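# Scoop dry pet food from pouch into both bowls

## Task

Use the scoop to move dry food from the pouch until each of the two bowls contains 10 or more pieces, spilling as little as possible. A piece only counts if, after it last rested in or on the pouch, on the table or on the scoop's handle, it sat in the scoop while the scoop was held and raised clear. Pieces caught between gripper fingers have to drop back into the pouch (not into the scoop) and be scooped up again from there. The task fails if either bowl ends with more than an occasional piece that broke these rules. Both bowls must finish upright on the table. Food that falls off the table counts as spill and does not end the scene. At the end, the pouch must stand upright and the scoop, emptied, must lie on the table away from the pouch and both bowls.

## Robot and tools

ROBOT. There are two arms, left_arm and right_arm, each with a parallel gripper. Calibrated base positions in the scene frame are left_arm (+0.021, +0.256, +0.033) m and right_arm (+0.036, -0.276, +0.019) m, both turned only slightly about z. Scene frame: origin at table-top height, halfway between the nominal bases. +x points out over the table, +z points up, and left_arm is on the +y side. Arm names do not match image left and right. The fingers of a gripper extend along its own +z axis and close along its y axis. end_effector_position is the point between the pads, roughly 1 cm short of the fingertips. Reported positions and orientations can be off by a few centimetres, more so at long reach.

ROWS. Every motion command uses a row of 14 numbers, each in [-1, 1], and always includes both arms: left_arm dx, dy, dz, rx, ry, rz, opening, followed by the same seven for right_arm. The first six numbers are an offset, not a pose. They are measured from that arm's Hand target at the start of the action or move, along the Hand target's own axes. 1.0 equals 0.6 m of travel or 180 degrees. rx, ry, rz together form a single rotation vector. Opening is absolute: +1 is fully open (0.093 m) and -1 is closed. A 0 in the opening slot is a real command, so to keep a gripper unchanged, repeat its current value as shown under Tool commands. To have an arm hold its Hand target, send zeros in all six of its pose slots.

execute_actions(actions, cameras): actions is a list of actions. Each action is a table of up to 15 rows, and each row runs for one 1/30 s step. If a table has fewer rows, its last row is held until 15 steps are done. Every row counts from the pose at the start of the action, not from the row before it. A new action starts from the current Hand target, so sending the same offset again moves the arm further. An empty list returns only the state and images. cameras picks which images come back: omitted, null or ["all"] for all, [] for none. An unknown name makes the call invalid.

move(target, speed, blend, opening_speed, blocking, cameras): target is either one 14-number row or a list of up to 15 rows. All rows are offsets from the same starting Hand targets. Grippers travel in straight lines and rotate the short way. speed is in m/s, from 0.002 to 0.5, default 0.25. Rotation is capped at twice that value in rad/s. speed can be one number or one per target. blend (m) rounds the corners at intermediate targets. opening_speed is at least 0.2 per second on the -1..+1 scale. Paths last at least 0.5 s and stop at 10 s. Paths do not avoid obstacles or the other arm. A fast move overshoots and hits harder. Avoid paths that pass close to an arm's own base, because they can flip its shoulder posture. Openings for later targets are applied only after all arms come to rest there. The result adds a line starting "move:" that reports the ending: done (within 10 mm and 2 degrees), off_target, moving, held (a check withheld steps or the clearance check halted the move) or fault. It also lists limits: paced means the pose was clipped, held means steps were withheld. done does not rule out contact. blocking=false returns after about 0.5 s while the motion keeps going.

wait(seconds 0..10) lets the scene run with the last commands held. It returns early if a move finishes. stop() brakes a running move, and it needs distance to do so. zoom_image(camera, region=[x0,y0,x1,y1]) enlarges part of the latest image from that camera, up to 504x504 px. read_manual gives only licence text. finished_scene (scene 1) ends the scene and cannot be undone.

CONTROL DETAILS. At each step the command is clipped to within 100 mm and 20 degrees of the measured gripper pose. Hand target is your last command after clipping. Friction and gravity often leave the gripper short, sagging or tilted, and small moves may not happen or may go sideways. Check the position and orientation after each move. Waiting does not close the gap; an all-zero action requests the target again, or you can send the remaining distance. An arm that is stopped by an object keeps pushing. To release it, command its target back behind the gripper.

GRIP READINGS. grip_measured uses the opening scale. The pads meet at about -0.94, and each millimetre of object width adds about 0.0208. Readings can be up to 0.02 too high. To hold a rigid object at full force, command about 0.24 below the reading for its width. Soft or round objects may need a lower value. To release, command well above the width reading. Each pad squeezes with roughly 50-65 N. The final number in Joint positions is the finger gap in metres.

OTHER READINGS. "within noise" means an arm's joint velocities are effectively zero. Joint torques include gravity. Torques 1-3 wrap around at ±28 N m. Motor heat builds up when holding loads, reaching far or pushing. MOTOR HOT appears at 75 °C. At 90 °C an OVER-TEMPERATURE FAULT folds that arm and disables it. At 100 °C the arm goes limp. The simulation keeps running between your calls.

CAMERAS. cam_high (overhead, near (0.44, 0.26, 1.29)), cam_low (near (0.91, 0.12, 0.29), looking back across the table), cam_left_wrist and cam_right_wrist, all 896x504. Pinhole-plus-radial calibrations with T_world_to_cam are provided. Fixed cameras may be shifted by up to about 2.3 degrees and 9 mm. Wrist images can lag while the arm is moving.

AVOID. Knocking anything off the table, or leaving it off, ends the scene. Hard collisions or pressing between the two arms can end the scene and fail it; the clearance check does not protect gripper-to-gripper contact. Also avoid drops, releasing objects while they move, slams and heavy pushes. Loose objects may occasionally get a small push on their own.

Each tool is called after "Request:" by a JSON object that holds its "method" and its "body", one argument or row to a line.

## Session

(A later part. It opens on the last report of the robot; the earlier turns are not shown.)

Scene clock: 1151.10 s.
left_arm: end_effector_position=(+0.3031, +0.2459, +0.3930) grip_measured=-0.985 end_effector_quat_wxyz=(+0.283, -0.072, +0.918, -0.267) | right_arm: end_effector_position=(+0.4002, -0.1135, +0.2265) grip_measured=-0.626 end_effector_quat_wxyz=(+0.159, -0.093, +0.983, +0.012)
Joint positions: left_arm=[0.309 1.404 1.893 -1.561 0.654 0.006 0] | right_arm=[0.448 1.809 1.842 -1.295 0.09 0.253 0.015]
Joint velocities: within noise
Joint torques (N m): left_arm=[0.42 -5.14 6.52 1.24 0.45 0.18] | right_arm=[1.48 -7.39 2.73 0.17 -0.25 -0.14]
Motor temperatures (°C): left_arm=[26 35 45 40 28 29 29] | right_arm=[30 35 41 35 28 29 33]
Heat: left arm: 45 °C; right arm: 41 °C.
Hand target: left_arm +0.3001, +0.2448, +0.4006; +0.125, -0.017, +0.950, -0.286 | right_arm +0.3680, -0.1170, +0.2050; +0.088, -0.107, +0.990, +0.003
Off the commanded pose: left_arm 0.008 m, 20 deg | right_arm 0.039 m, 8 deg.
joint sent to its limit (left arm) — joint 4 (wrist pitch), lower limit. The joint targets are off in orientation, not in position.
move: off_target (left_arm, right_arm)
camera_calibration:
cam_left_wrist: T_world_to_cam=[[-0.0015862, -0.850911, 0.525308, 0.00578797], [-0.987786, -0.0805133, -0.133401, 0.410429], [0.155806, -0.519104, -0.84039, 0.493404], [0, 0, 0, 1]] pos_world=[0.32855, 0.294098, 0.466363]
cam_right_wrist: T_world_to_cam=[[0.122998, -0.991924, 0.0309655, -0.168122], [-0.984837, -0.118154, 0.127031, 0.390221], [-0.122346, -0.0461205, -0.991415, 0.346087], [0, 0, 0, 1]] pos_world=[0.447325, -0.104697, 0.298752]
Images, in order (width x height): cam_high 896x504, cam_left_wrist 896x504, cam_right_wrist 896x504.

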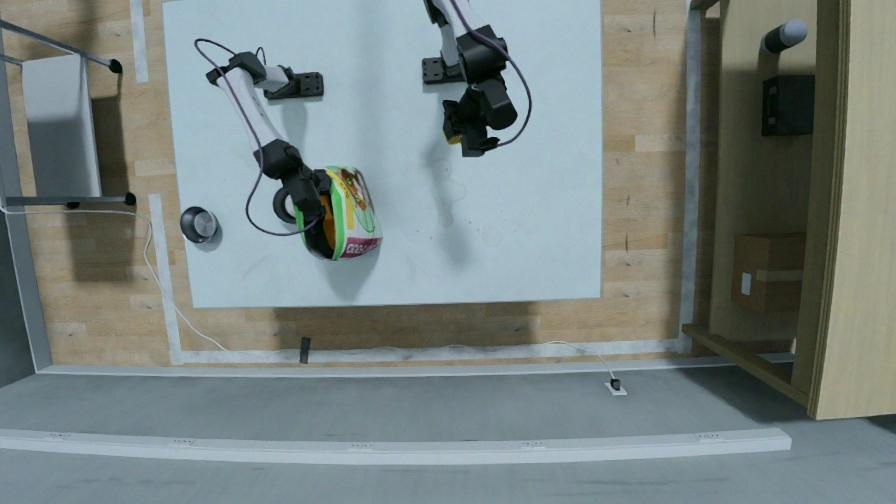

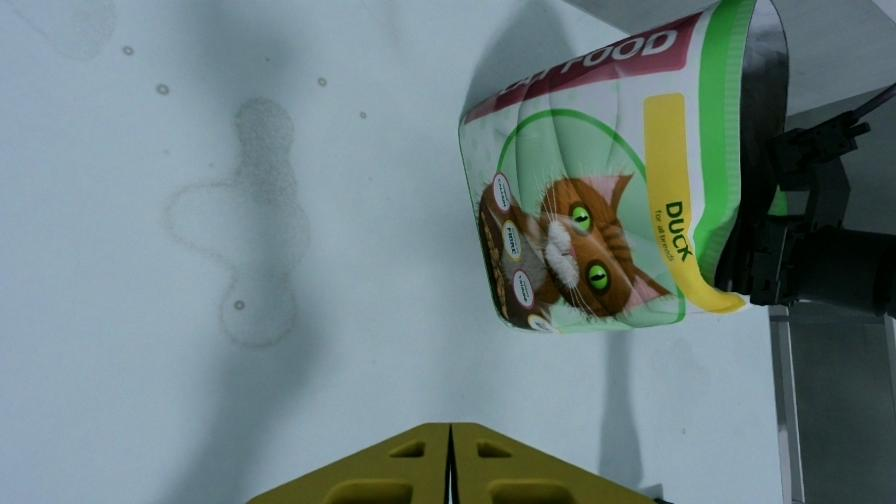

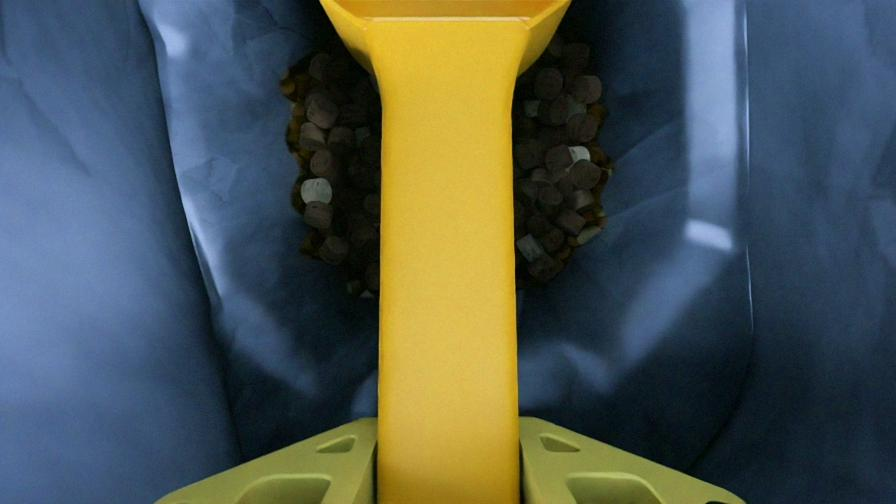

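Request:
{"method": "move", "body": {
  "target": [
    [0,0,0,0,0,0,-1,-0.0318,0,-0.1382,0,-0.0611,0,-1],
    [0,0,0,0,0,0,-1,0.0282,-0.0247,-0.3343,0,-0.1667,0,-1],
    [0,0,0,0,0,0,-1,0.191,-0.3128,-0.3595,0.0482,-0.2206,0.0835,-1],
    [0,0,0,0,0,0,-1,0.119,-0.559,-0.0055,0.0912,-0.2834,0.1255,-1]
  ],
  "speed": [0.08,0.12,0.2,0.2],
  "blend": [0.01,0.03,0.03,0]
}}

Scene clock: 1292.43 s.
left_arm: end_effector_position=(+0.3031, +0.2459, +0.3930) grip_measured=-0.985 end_effector_quat_wxyz=(+0.283, -0.072, +0.918, -0.267) | right_arm: end_effector_position=(+0.3691, -0.4597, +0.2046) grip_measured=-0.626 end_effector_quat_wxyz=(+0.511, +0.105, +0.850, -0.077)
Joint positions: left_arm=[0.309 1.404 1.893 -1.561 0.654 0.006 0] | right_arm=[-0.657 1.218 0.736 -0.033 -0.331 -0.208 0.015]
Joint velocities: within noise
Joint torques (N m): left_arm=[0.42 -5.14 6.53 1.23 0.46 0.18] | right_arm=[-0.08 -2.82 6.05 2.54 -0.29 -0.03]
Motor temperatures (°C): left_arm=[26 34 45 39 28 29 29] | right_arm=[30 38 40 34 28 29 33]
Heat: left arm: 45 °C; right arm: 40 °C.
Hand target: left_arm +0.3001, +0.2448, +0.4006; +0.125, -0.017, +0.950, -0.286 | right_arm +0.3703, -0.4599, +0.1998; +0.513, +0.107, +0.849, -0.071
Off the commanded pose: left_arm 0.008 m, 20 deg | right_arm 0.005 m, 1 deg.
joint sent to its limit (left arm) — joint 4 (wrist pitch), lower limit. The joint targets are off in orientation, not in position.
move: off_target (left_arm)
camera_calibration:
cam_left_wrist: T_world_to_cam=[[-0.0015862, -0.850911, 0.525308, 0.00578797], [-0.987786, -0.0805133, -0.133401, 0.410429], [0.155806, -0.519104, -0.84039, 0.493404], [0, 0, 0, 1]] pos_world=[0.32855, 0.294098, 0.466363]
cam_right_wrist: T_world_to_cam=[[-0.318222, -0.948008, -0.00400137, -0.31676], [-0.761277, 0.258052, -0.594867, 0.559627], [0.564971, -0.186254, -0.803814, -0.0518975], [0, 0, 0, 1]] pos_world=[0.354552, -0.45437, 0.28992]

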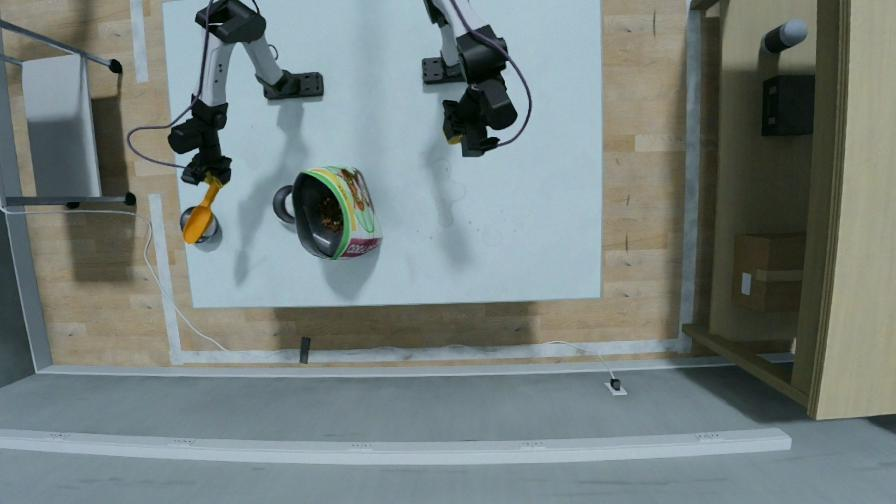

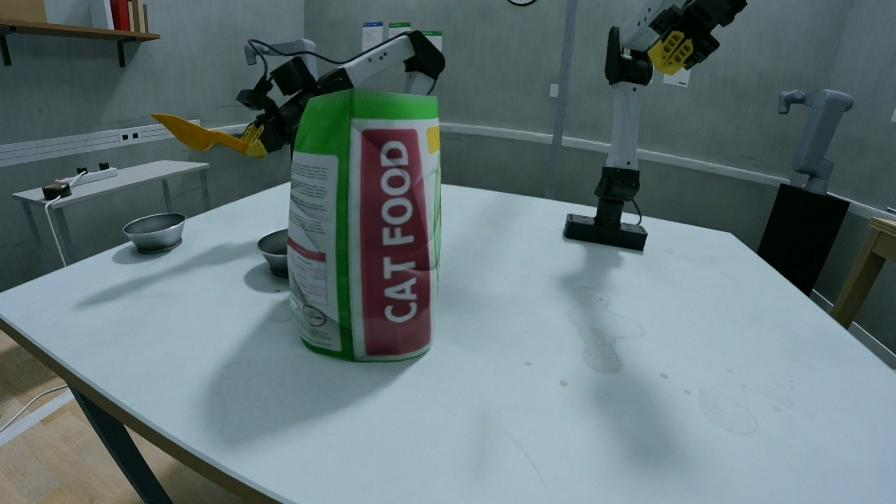

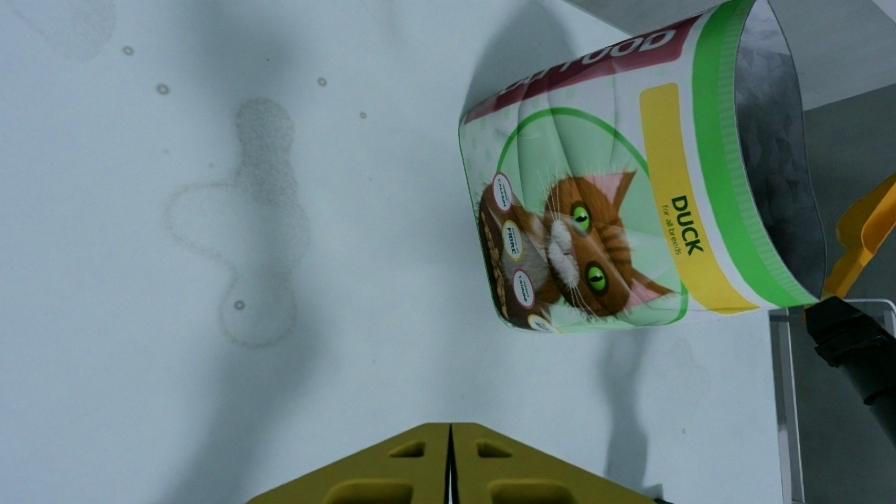

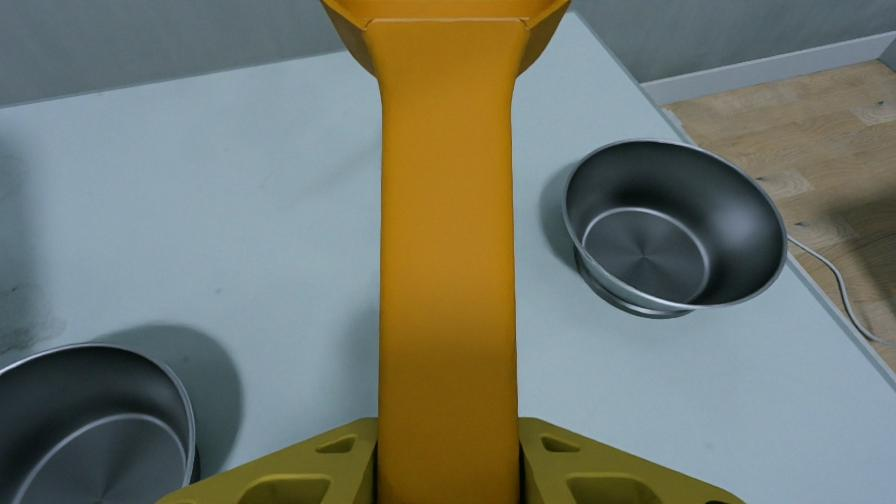

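Request:
{"method": "move", "body": {
  "target": [0,0,0,0,0,0,-1,0.2068,0.0025,0.1084,0,0.0333,0,-1],
  "speed": 0.12,
  "cameras": ["cam_low","cam_right_wrist"]
}}

Request:
{"method": "zoom_image", "body": {
  "camera": "cam_low",
  "region": [100, 100, 400, 300]
}}

Scene clock: 1303.90 s.
left_arm: end_effector_position=(+0.3031, +0.2459, +0.3930) grip_measured=-0.985 end_effector_quat_wxyz=(+0.283, -0.072, +0.918, -0.267) | right_arm: end_effector_position=(+0.3703, -0.4606, +0.0622) grip_measured=-0.626 end_effector_quat_wxyz=(+0.468, +0.115, +0.874, -0.058)
Joint positions: left_arm=[0.309 1.404 1.893 -1.561 0.654 0.006 0] | right_arm=[-0.654 1.614 0.478 0.51 -0.322 -0.219 0.015]
Joint velocities: within noise
Joint torques (N m): left_arm=[0.44 -5.14 6.52 1.24 0.45 0.18] | right_arm=[0.99 -4.34 4.41 2.43 -0.03 -0.2]
Motor temperatures (°C): left_arm=[26 34 45 39 28 29 29] | right_arm=[30 37 40 38 28 29 33]
Heat: left arm: 45 °C; right arm: 40 °C.
Hand target: left_arm +0.3001, +0.2448, +0.4007; +0.125, -0.017, +0.950, -0.285 | right_arm +0.3706, -0.4599, +0.0598; +0.468, +0.110, +0.874, -0.065
Off the commanded pose: left_arm 0.008 m, 20 deg | right_arm 0.003 m, 1 deg.
joint sent to its limit (left arm) — joint 4 (wrist pitch), lower limit. The joint targets are off in orientation, not in position.
move: off_target (left_arm)
camera_calibration:
cam_right_wrist: T_world_to_cam=[[-0.317885, -0.947779, -0.0257892, -0.316501], [-0.813422, 0.286594, -0.506171, 0.502957], [0.487129, -0.139926, -0.862048, -0.113411], [0, 0, 0, 1]] pos_world=[0.363752, -0.459987, 0.148654]
Images, in order (width x height): cam_low 896x504, cam_right_wrist 896x504.

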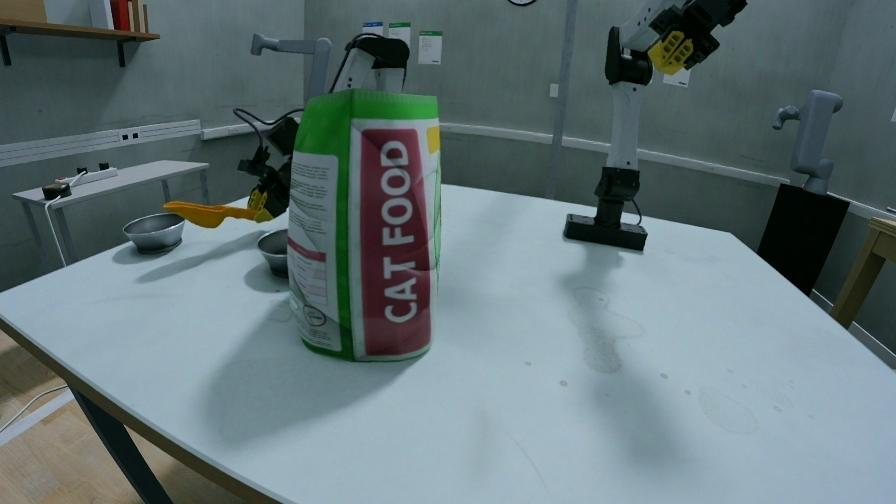

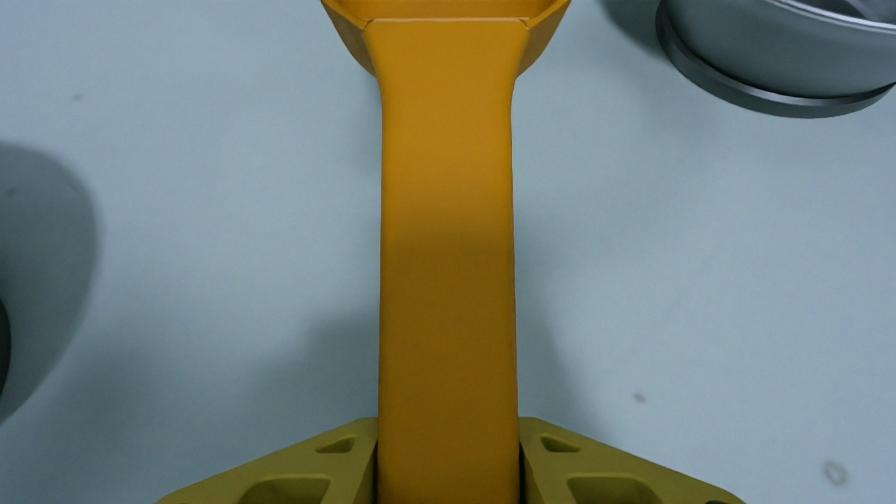

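Scaled by 1.680 from the camera's 896x504 image, which has a finer 1280x720 frame.

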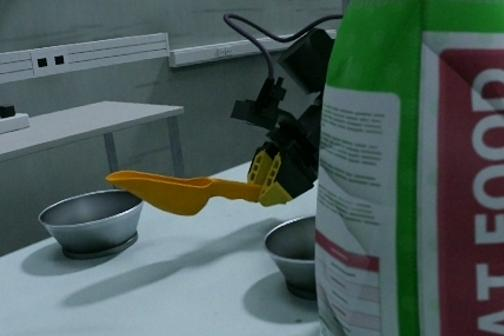

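Request:
{"method": "move", "body": {
  "target": [0,0,0,0,0,0,-1, 0.0208,0,0.0138,0,0,0,-1],
  "speed": 0.05,
  "cameras": ["cam_low","cam_high"]
}}

Request:
{"method": "zoom_image", "body": {
  "camera": "cam_low",
  "region": [100, 100, 400, 300]
}}

Scene clock: 1335.67 s.
left_arm: end_effector_position=(+0.3031, +0.2459, +0.3930) grip_measured=-0.985 end_effector_quat_wxyz=(+0.283, -0.072, +0.918, -0.267) | right_arm: end_effector_position=(+0.3707, -0.4609, +0.0472) grip_measured=-0.626 end_effector_quat_wxyz=(+0.468, +0.114, +0.874, -0.059)
Joint positions: left_arm=[0.309 1.404 1.893 -1.561 0.654 0.006 0] | right_arm=[-0.654 1.686 0.459 0.601 -0.322 -0.22 0.015]
Joint velocities: within noise
Joint torques (N m): left_arm=[0.43 -5.14 6.52 1.24 0.45 0.18] | right_arm=[0.96 -4.56 3.93 2.41 -0.04 -0.2]
Motor temperatures (°C): left_arm=[26 34 45 39 28 29 29] | right_arm=[30 36 40 41 28 29 33]
Heat: left arm: 45 °C; right arm: 41 °C.
Hand target: left_arm +0.3001, +0.2448, +0.4007; +0.125, -0.017, +0.950, -0.285 | right_arm +0.3705, -0.4600, +0.0447; +0.468, +0.110, +0.874, -0.065
Off the commanded pose: left_arm 0.008 m, 20 deg | right_arm 0.003 m, 1 deg.
joint sent to its limit (left arm) — joint 4 (wrist pitch), lower limit. The joint targets are off in orientation, not in position.
move: off_target (left_arm)
Images, in order (width x height): cam_high 896x504, cam_low 896x504.

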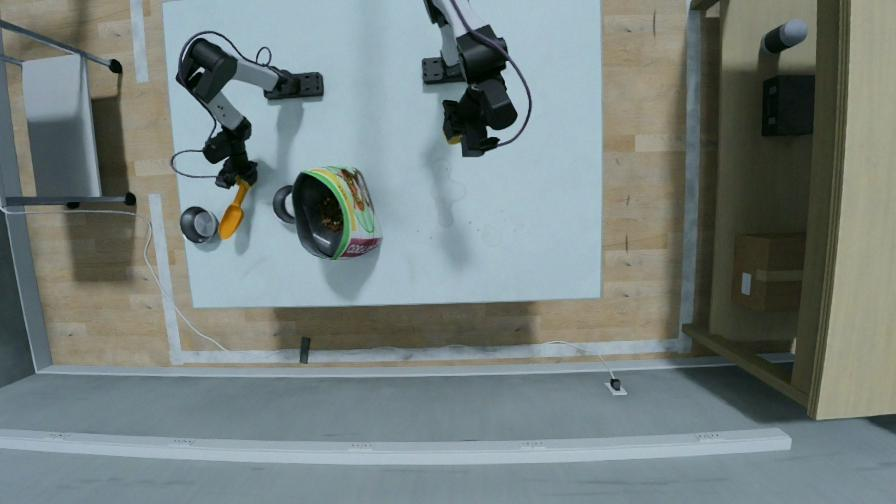

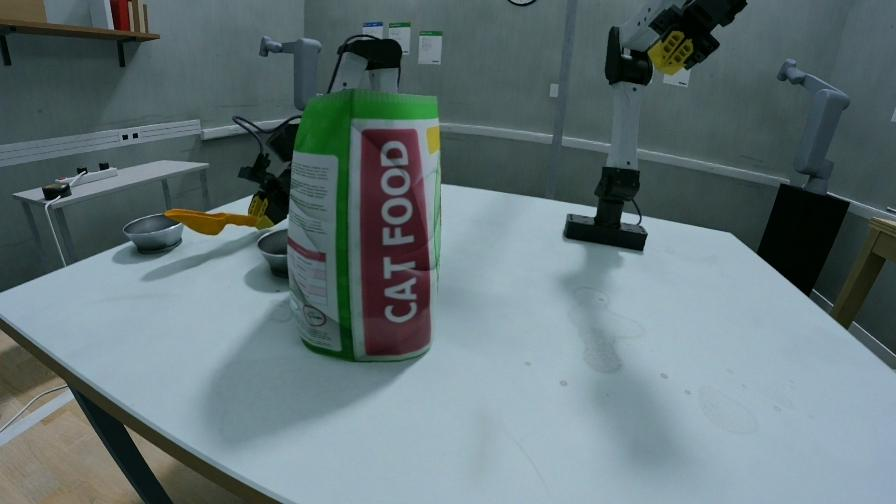

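Scaled by 1.680 from the camera's 896x504 image, which has a finer 1280x720 frame.

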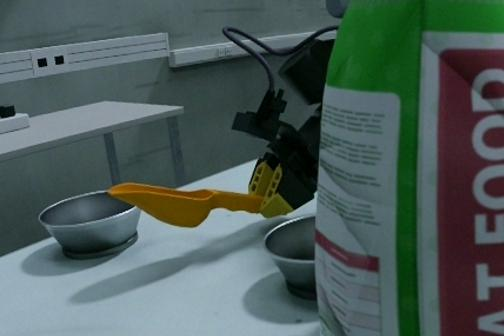

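Request:
{"method": "move", "body": {
  "target": [0,0,0,0,0,0,-1, 0.0208,0,0.0138,0,0,0,-1],
  "speed": 0.05,
  "cameras": ["cam_low","cam_right_wrist"]
}}

Request:
{"method": "zoom_image", "body": {
  "camera": "cam_low",
  "region": [100, 150, 350, 300]
}}

Scene clock: 1346.97 s.
left_arm: end_effector_position=(+0.3031, +0.2459, +0.3930) grip_measured=-0.985 end_effector_quat_wxyz=(+0.283, -0.072, +0.918, -0.267) | right_arm: end_effector_position=(+0.3714, -0.4614, +0.0327) grip_measured=-0.626 end_effector_quat_wxyz=(+0.469, +0.114, +0.874, -0.059)
Joint positions: left_arm=[0.309 1.404 1.893 -1.561 0.654 0.006 0] | right_arm=[-0.654 1.763 0.446 0.694 -0.322 -0.22 0.015]
Joint velocities: within noise
Joint torques (N m): left_arm=[0.42 -5.16 6.5 1.23 0.45 0.18] | right_arm=[0.9 -4.74 3.37 2.42 -0.03 -0.19]
Motor temperatures (°C): left_arm=[26 34 45 39 28 29 29] | right_arm=[30 36 39 41 28 29 33]
Heat: left arm: 45 °C; right arm: 41 °C.
Hand target: left_arm +0.3001, +0.2448, +0.4007; +0.125, -0.017, +0.950, -0.285 | right_arm +0.3704, -0.4601, +0.0298; +0.468, +0.110, +0.874, -0.065
Off the commanded pose: left_arm 0.008 m, 20 deg | right_arm 0.003 m, 1 deg.
joint sent to its limit (left arm) — joint 4 (wrist pitch), lower limit. The joint targets are off in orientation, not in position.
move: off_target (left_arm)
camera_calibration:
cam_right_wrist: T_world_to_cam=[[-0.317243, -0.948038, -0.024116, -0.318102], [-0.812797, 0.284913, -0.508119, 0.488195], [0.488587, -0.141596, -0.860949, -0.140835], [0, 0, 0, 1]] pos_world=[0.364697, -0.460608, 0.119138]
Images, in order (width x height): cam_low 896x504, cam_right_wrist 896x504.

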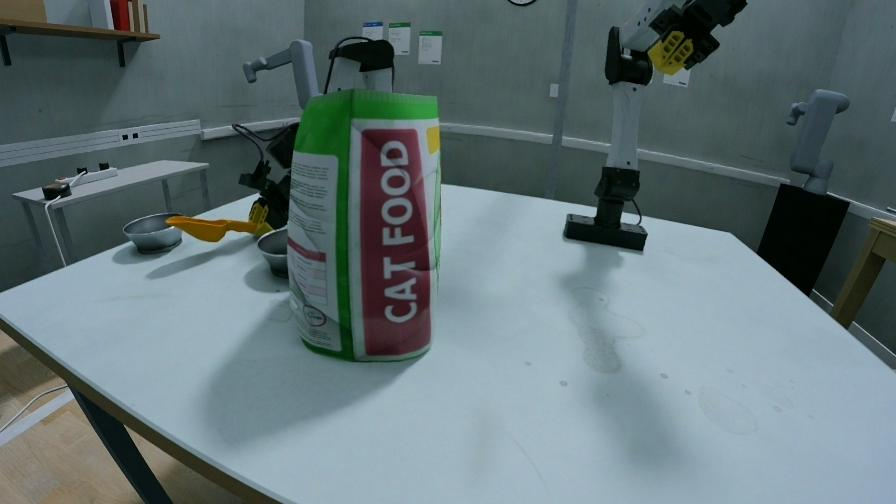

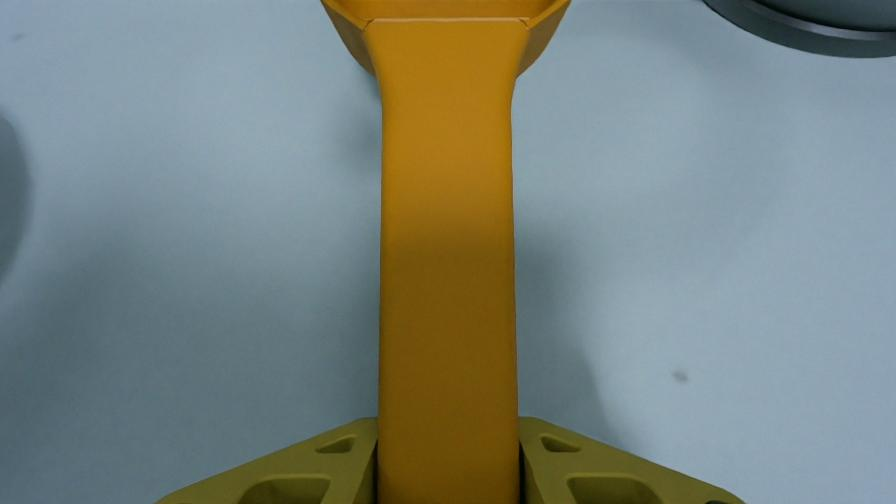

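Scaled by 2.016 from the camera's 896x504 image, which has a finer 1280x720 frame.

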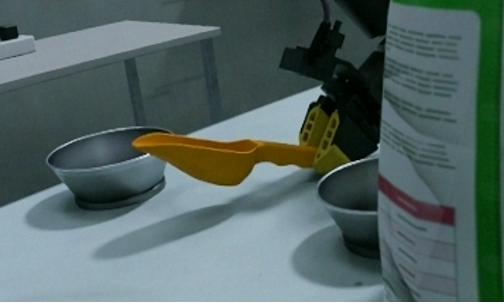

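Request:
{"method": "move", "body": {
  "target": [0,0,0,0,0,0,-1, 0,0,0,0,0.056,0,-1],
  "speed": 0.08,
  "cameras": ["cam_low"]
}}

Request:
{"method": "zoom_image", "body": {
  "camera": "cam_low",
  "region": [100, 150, 350, 300]
}}

Scene clock: 1358.97 s.
left_arm: end_effector_position=(+0.3030, +0.2459, +0.3930) grip_measured=-0.985 end_effector_quat_wxyz=(+0.283, -0.072, +0.918, -0.267) | right_arm: end_effector_position=(+0.3696, -0.4593, +0.0256) grip_measured=-0.626 end_effector_quat_wxyz=(+0.397, +0.118, +0.909, -0.049)
Joint positions: left_arm=[0.309 1.404 1.893 -1.562 0.654 0.006 0] | right_arm=[-0.629 1.717 0.554 0.38 -0.268 -0.25 0.015]
Joint velocities: within noise
Joint torques (N m): left_arm=[0.43 -5.15 6.5 1.24 0.45 0.18] | right_arm=[1.05 -7.12 6.45 1.58 0.04 -0.22]
Motor temperatures (°C): left_arm=[26 34 45 39 28 29 29] | right_arm=[30 36 39 41 28 29 33]
Heat: left arm: 45 °C; right arm: 41 °C.
Hand target: left_arm +0.3000, +0.2448, +0.4006; +0.125, -0.017, +0.950, -0.286 | right_arm +0.3704, -0.4601, +0.0297; +0.390, +0.116, +0.912, -0.055
Off the commanded pose: left_arm 0.008 m, 20 deg | right_arm 0.004 m, 1 deg.
joint sent to its limit (left arm) — joint 4 (wrist pitch), lower limit. The joint targets are off in orientation, not in position.
move: off_target (left_arm)
Images, in order (width x height): cam_low 896x504.

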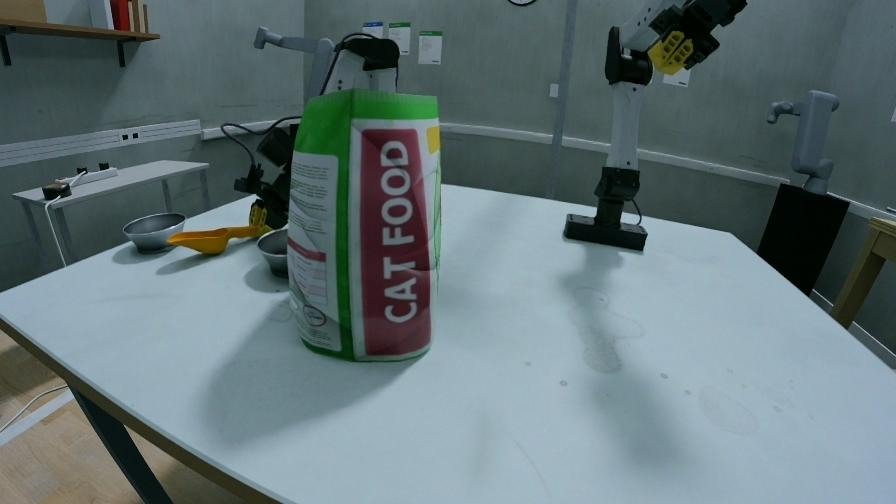

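Scaled by 2.016 from the camera's 896x504 image, which has a finer 1280x720 frame.

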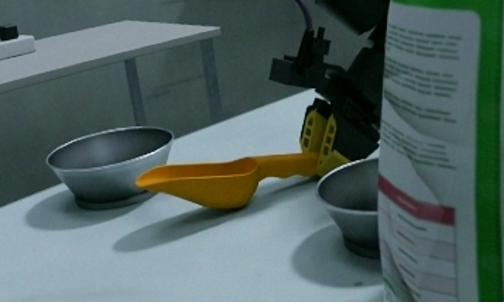

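Request:
{"method": "move", "body": {
  "target": [0,0,0,0,0,0,-1, 0,0,0,0,0.034,0,-1],
  "speed": 0.08,
  "cameras": ["cam_low"]
}}

Request:
{"method": "zoom_image", "body": {
  "camera": "cam_low",
  "region": [140, 180, 320, 280]
}}

Scene clock: 1364.70 s.
left_arm: end_effector_position=(+0.3030, +0.2459, +0.3930) grip_measured=-0.985 end_effector_quat_wxyz=(+0.283, -0.072, +0.918, -0.267) | right_arm: end_effector_position=(+0.3758, -0.4622, +0.0322) grip_measured=-0.626 end_effector_quat_wxyz=(+0.364, +0.117, +0.923, -0.046)
Joint positions: left_arm=[0.309 1.404 1.893 -1.562 0.654 0.006 0] | right_arm=[-0.613 1.706 0.654 0.2 -0.237 -0.263 0.015]
Joint velocities: within noise
Joint torques (N m): left_arm=[0.4 -5.14 6.52 1.24 0.45 0.18] | right_arm=[1.1 -6.87 6.57 1.23 0.13 -0.17]
Motor temperatures (°C): left_arm=[26 34 45 39 28 29 29] | right_arm=[30 36 39 40 28 29 33]
Heat: left arm: 45 °C; right arm: 40 °C.
Hand target: left_arm +0.3000, +0.2448, +0.4006; +0.125, -0.017, +0.950, -0.286 | right_arm +0.3705, -0.4601, +0.0298; +0.341, +0.118, +0.931, -0.049
Off the commanded pose: left_arm 0.008 m, 20 deg | right_arm 0.006 m, 3 deg.
joint sent to its limit (left arm) — joint 4 (wrist pitch), lower limit. The joint targets are off in orientation, not in position.
move: off_target (left_arm, right_arm)
Images, in order (width x height): cam_low 896x504.

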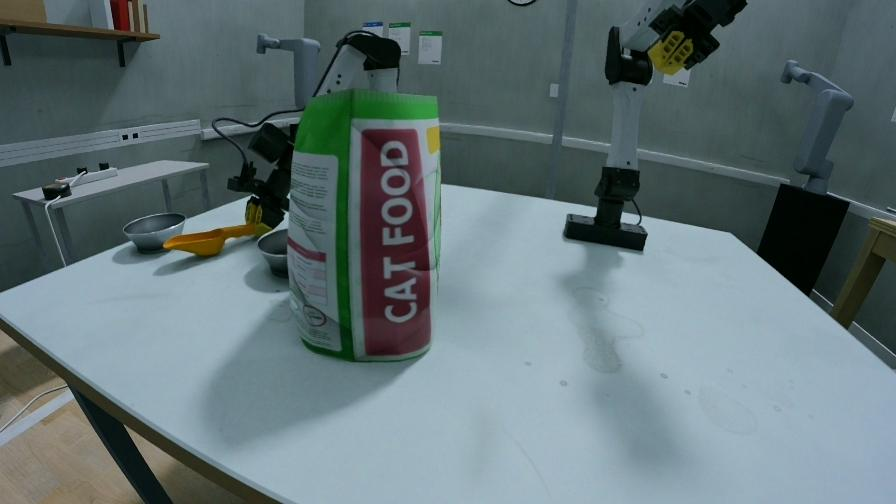

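Scaled by 2.800 from the camera's 896x504 image, which has a finer 1280x720 frame.

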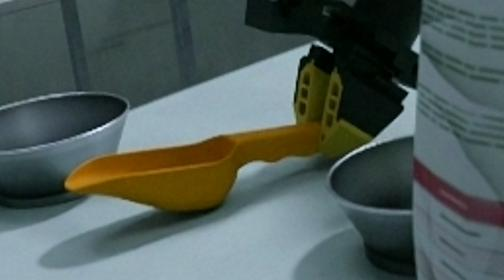

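Request:
{"method": "move", "body": {
  "target": [0,0,0,0,0,0,-1, 0,0,0,0,0,0,-0.35],
  "opening_speed": 0.4,
  "cameras": ["cam_low","cam_right_wrist"]
}}

Request:
{"method": "zoom_image", "body": {
  "camera": "cam_low",
  "region": [140, 180, 320, 280]
}}

Scene clock: 1372.77 s.
left_arm: end_effector_position=(+0.3030, +0.2459, +0.3930) grip_measured=-0.985 end_effector_quat_wxyz=(+0.283, -0.072, +0.918, -0.267) | right_arm: end_effector_position=(+0.3664, -0.4583, +0.0234) grip_measured=-0.352 end_effector_quat_wxyz=(+0.338, +0.123, +0.932, -0.040)
Joint positions: left_arm=[0.309 1.404 1.893 -1.562 0.654 0.006 0] | right_arm=[-0.613 1.705 0.654 0.143 -0.224 -0.263 0.028]
Joint velocities: within noise
Joint torques (N m): left_arm=[0.44 -5.14 6.5 1.24 0.45 0.17] | right_arm=[1.13 -6.74 6.65 1.67 0 -0.16]
Motor temperatures (°C): left_arm=[26 34 45 39 28 29 29] | right_arm=[30 37 40 39 28 29 33]
Heat: left arm: 45 °C; right arm: 40 °C.
Hand target: left_arm +0.3000, +0.2448, +0.4006; +0.125, -0.017, +0.950, -0.286 | right_arm +0.3704, -0.4601, +0.0297; +0.340, +0.118, +0.932, -0.049
Off the commanded pose: left_arm 0.008 m, 20 deg | right_arm 0.008 m, 1 deg.
joint sent to its limit (left arm) — joint 4 (wrist pitch), lower limit. The joint targets are off in orientation, not in position.
move: off_target (left_arm)
camera_calibration:
cam_right_wrist: T_world_to_cam=[[-0.323056, -0.946331, -0.00961674, -0.314395], [-0.917514, 0.315677, -0.2419, 0.524793], [0.231954, -0.069324, -0.970253, -0.0163147], [0, 0, 0, 1]] pos_world=[0.383722, -0.464318, 0.108095]
Images, in order (width x height): cam_low 896x504, cam_right_wrist 896x504.

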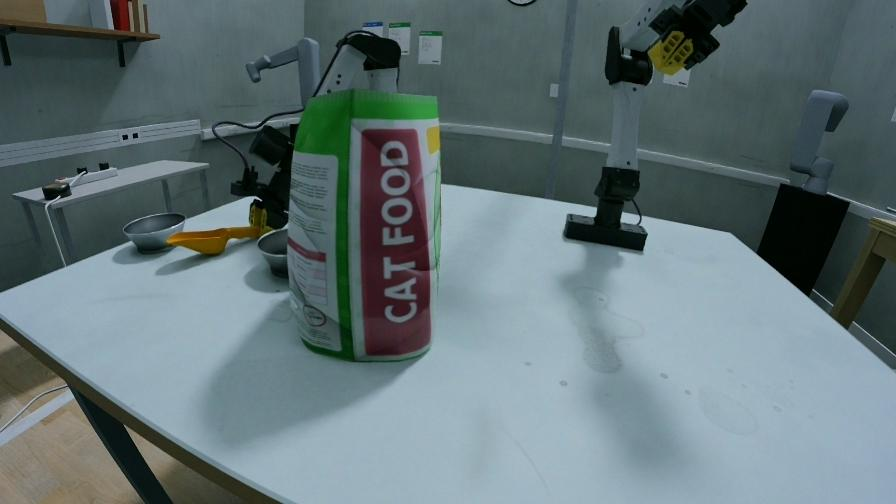

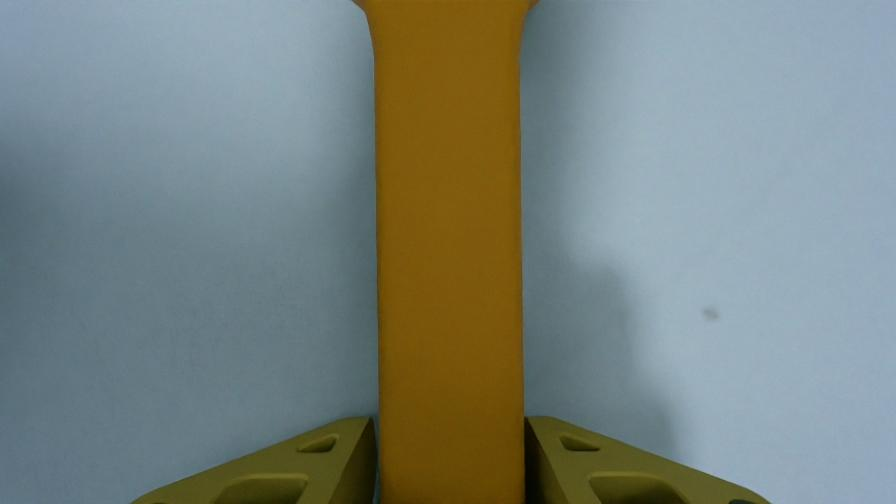

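Scaled by 2.800 from the camera's 896x504 image, which has a finer 1280x720 frame.

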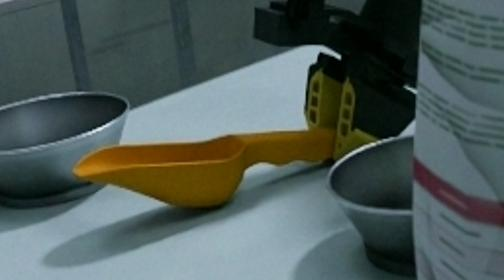

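Request:
{"method": "move", "body": {
  "target": [0,0,0,0,0,0,-1, 0,0,0,0,0,0,-1],
  "opening_speed": 0.6,
  "cameras": []
}}

Request:
{"method": "move", "body": {
  "target": [
    [0,0,0,0,0,0,-1, -0.0215,0,-0.0255,0,0,0,-1],
    [0,0,0,0,0,0,-1, -0.098,0,0.039,0,0,0,-1],
    [0,0,0,0,0,0,-1, -0.0785,0,0.0625,0,0,0,-1]
  ],
  "speed": 0.08,
  "cameras": ["cam_low","cam_right_wrist"]
}}

Request:
{"method": "zoom_image", "body": {
  "camera": "cam_low",
  "region": [120, 180, 300, 280]
}}

Scene clock: 1418.10 s.
left_arm: end_effector_position=(+0.3030, +0.2459, +0.3930) grip_measured=-0.985 end_effector_quat_wxyz=(+0.283, -0.072, +0.918, -0.267) | right_arm: end_effector_position=(+0.3663, -0.4584, +0.0233) grip_measured=-0.619 end_effector_quat_wxyz=(+0.338, +0.124, +0.932, -0.041)
Joint positions: left_arm=[0.309 1.404 1.893 -1.562 0.654 0.006 0] | right_arm=[-0.613 1.705 0.654 0.143 -0.223 -0.263 0.015]
Joint velocities: within noise
Joint torques (N m): left_arm=[0.43 -5.14 6.52 1.24 0.45 0.18] | right_arm=[1.11 -6.72 6.68 1.67 0 -0.17]
Motor temperatures (°C): left_arm=[26 33 45 39 28 29 29] | right_arm=[30 40 41 40 28 29 31]
Heat: left arm: 45 °C; right arm: 41 °C.
Hand target: left_arm +0.3000, +0.2448, +0.4006; +0.125, -0.017, +0.950, -0.286 | right_arm +0.3705, -0.4601, +0.0297; +0.341, +0.118, +0.931, -0.049
Off the commanded pose: left_arm 0.008 m, 20 deg | right_arm 0.008 m, 1 deg.
joint sent to its limit (left arm) — joint 4 (wrist pitch), lower limit. The joint targets are off in orientation, not in position.
move: off_target (left_arm)
No camera images: "cameras" was empty.

Scene clock: 1420.33 s.
left_arm: end_effector_position=(+0.3030, +0.2459, +0.3930) grip_measured=-0.985 end_effector_quat_wxyz=(+0.283, -0.072, +0.918, -0.267) | right_arm: end_effector_position=(+0.4237, -0.4735, +0.0310) grip_measured=-0.625 end_effector_quat_wxyz=(+0.334, +0.117, +0.934, -0.042)
Joint positions: left_arm=[0.309 1.404 1.893 -1.562 0.654 0.006 0] | right_arm=[-0.551 1.863 0.907 0.051 -0.184 -0.229 0.015]
Joint velocities: within noise
Joint torques (N m): left_arm=[0.43 -5.15 6.53 1.24 0.45 0.17] | right_arm=[0.98 -6.78 6.08 2.02 0.01 -0.03]
Motor temperatures (°C): left_arm=[26 33 45 39 28 29 29] | right_arm=[30 40 41 40 28 29 32]
Heat: left arm: 45 °C; right arm: 41 °C.
Hand target: left_arm +0.3000, +0.2448, +0.4006; +0.125, -0.017, +0.950, -0.286 | right_arm +0.4287, -0.4753, +0.0316; +0.341, +0.118, +0.931, -0.049
Off the commanded pose: left_arm 0.008 m, 20 deg | right_arm 0.005 m, 1 deg.
joint sent to its limit (left arm) — joint 4 (wrist pitch), lower limit. The joint targets are off in orientation, not in position.
move: off_target (left_arm)
camera_calibration:
cam_right_wrist: T_world_to_cam=[[-0.313165, -0.949698, -0.000600146, -0.31622], [-0.923058, 0.304529, -0.235004, 0.580854], [0.223366, -0.0730411, -0.971994, -0.0213619], [0, 0, 0, 1]] pos_world=[0.441904, -0.478761, 0.115549]
Images, in order (width x height): cam_low 896x504, cam_right_wrist 896x504.

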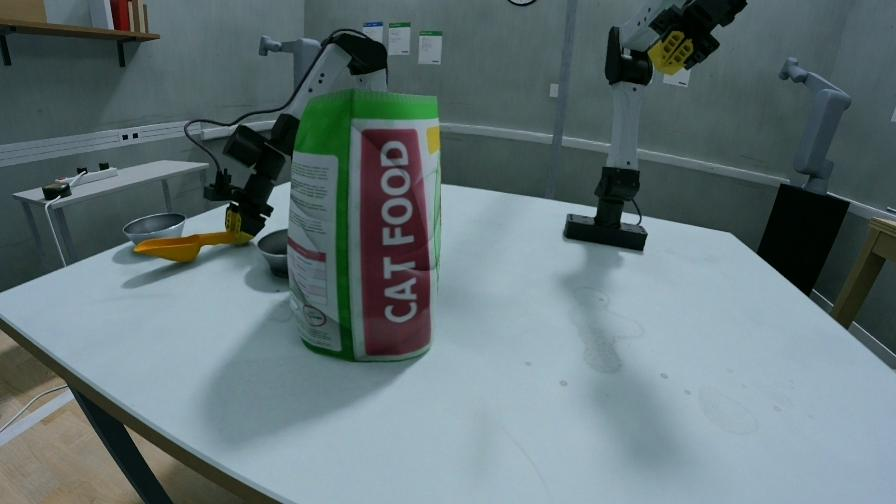

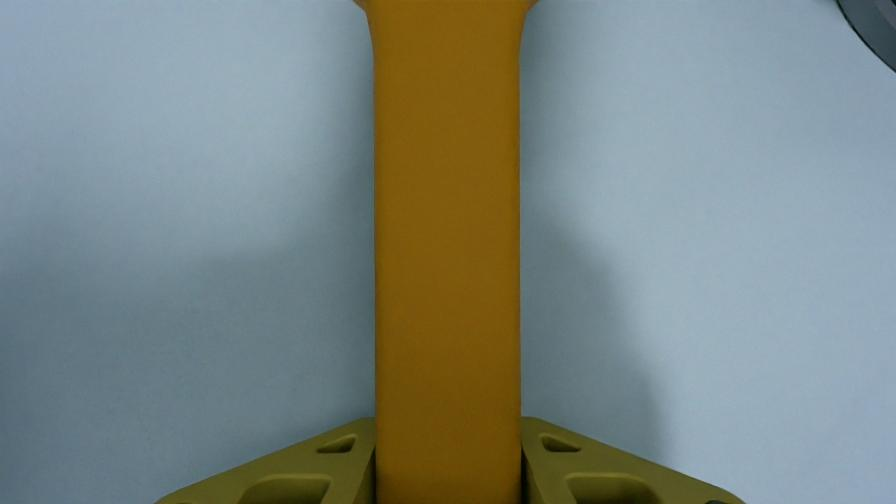

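Scaled by 2.800 from the camera's 896x504 image, which has a finer 1280x720 frame.

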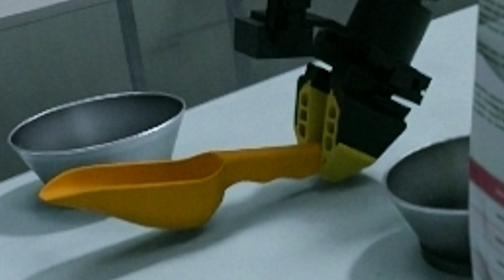

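Request:
{"method": "move", "body": {
  "target": [0,0,0,0,0,0,-1, 0.0065,0,0.0077,0,0,0,-1],
  "speed": 0.04,
  "cameras": []
}}

Request:
{"method": "move", "body": {
  "target": [0,0,0,0,0,0,-1, 0,0,0,0,0,0,-0.3],
  "opening_speed": 0.4,
  "cameras": ["cam_low","cam_high","cam_right_wrist"]
}}

Request:
{"method": "zoom_image", "body": {
  "camera": "cam_low",
  "region": [120, 180, 300, 280]
}}

Request:
{"method": "zoom_image", "body": {
  "camera": "cam_high",
  "region": [160, 120, 400, 280]
}}

Scene clock: 1462.80 s.
left_arm: end_effector_position=(+0.3030, +0.2459, +0.3930) grip_measured=-0.985 end_effector_quat_wxyz=(+0.283, -0.072, +0.918, -0.267) | right_arm: end_effector_position=(+0.4264, -0.4752, +0.0288) grip_measured=-0.625 end_effector_quat_wxyz=(+0.339, +0.116, +0.933, -0.044)
Joint positions: left_arm=[0.309 1.404 1.893 -1.562 0.654 0.006 0] | right_arm=[-0.551 1.878 0.907 0.076 -0.184 -0.229 0.015]
Joint velocities: within noise
Joint torques (N m): left_arm=[0.43 -5.15 6.5 1.24 0.45 0.17] | right_arm=[0.96 -6.61 5.34 2.04 0 -0.03]
Motor temperatures (°C): left_arm=[26 33 45 39 29 29 29] | right_arm=[30 40 41 42 28 29 32]
Heat: left arm: 45 °C; right arm: 42 °C.
Hand target: left_arm +0.3000, +0.2448, +0.4006; +0.125, -0.017, +0.950, -0.286 | right_arm +0.4287, -0.4754, +0.0256; +0.341, +0.118, +0.931, -0.049
Off the commanded pose: left_arm 0.008 m, 20 deg | right_arm 0.004 m, 1 deg.
joint sent to its limit (left arm) — joint 4 (wrist pitch), lower limit. The joint targets are off in orientation, not in position.
move: off_target (left_arm)
No camera images: "cameras" was empty.

Scene clock: 1464.77 s.
left_arm: end_effector_position=(+0.3030, +0.2459, +0.3930) grip_measured=-0.985 end_effector_quat_wxyz=(+0.283, -0.072, +0.918, -0.267) | right_arm: end_effector_position=(+0.4281, -0.4762, +0.0303) grip_measured=-0.302 end_effector_quat_wxyz=(+0.343, +0.116, +0.931, -0.046)
Joint positions: left_arm=[0.309 1.404 1.893 -1.562 0.654 0.006 0] | right_arm=[-0.551 1.878 0.907 0.086 -0.184 -0.229 0.031]
Joint velocities: within noise
Joint torques (N m): left_arm=[0.43 -5.14 6.49 1.24 0.45 0.18] | right_arm=[0.96 -6.63 5.33 1.97 0 -0.04]
Motor temperatures (°C): left_arm=[26 33 45 39 29 29 29] | right_arm=[30 40 41 42 28 29 32]
Heat: left arm: 45 °C; right arm: 42 °C.
Hand target: left_arm +0.3000, +0.2448, +0.4006; +0.125, -0.017, +0.950, -0.286 | right_arm +0.4287, -0.4754, +0.0256; +0.341, +0.118, +0.931, -0.049
Off the commanded pose: left_arm 0.008 m, 20 deg | right_arm 0.005 m, 1 deg.
joint sent to its limit (left arm) — joint 4 (wrist pitch), lower limit. The joint targets are off in orientation, not in position.
move: off_target (left_arm)
camera_calibration:
cam_right_wrist: T_world_to_cam=[[-0.313425, -0.949603, 0.00434544, -0.317414], [-0.918622, 0.302034, -0.254772, 0.583067], [0.24062, -0.0838439, -0.966991, -0.0358304], [0, 0, 0, 1]] pos_world=[0.444754, -0.480528, 0.115281]
Images, in order (width x height): cam_high 896x504, cam_low 896x504, cam_right_wrist 896x504.

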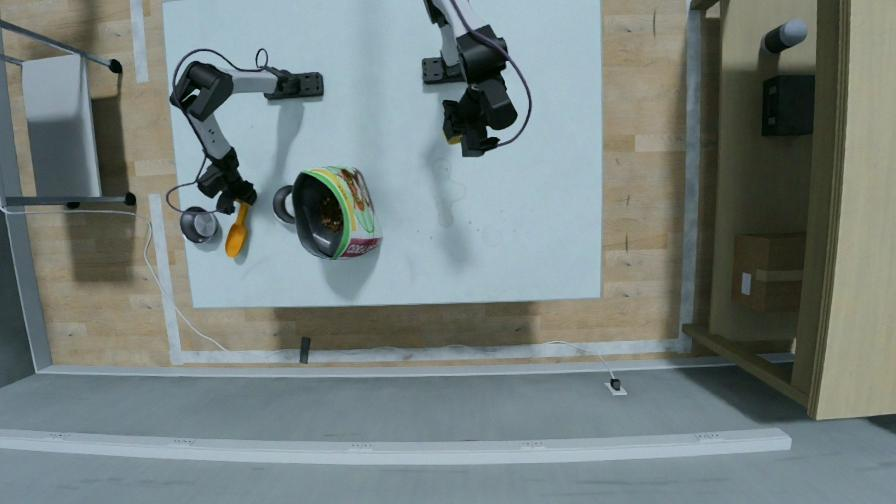

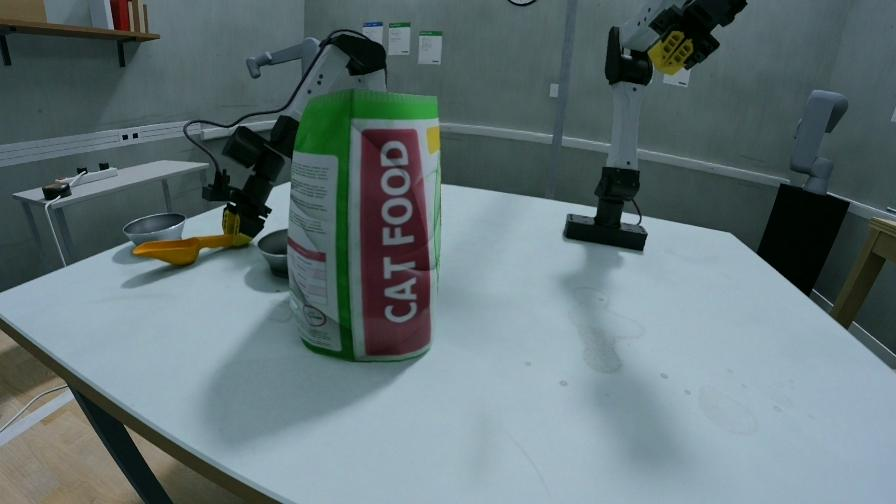

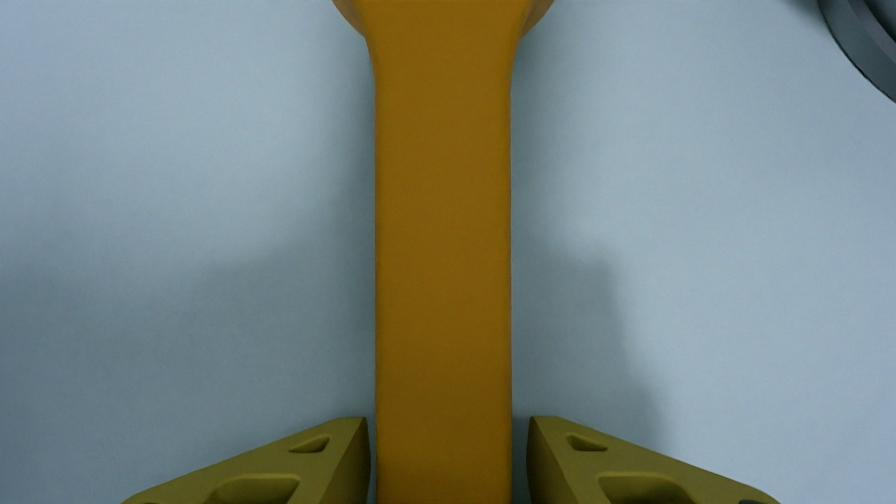

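Scaled by 2.800 from the camera's 896x504 image, which has a finer 1280x720 frame.

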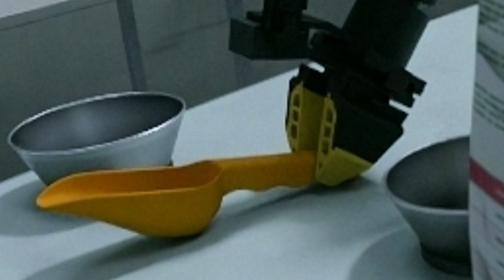

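Scaled by 2.100 from the camera's 896x504 image, which has a finer 1280x720 frame.

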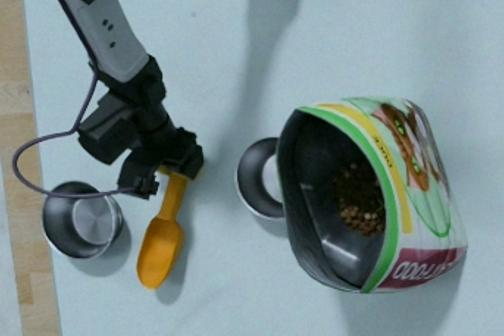

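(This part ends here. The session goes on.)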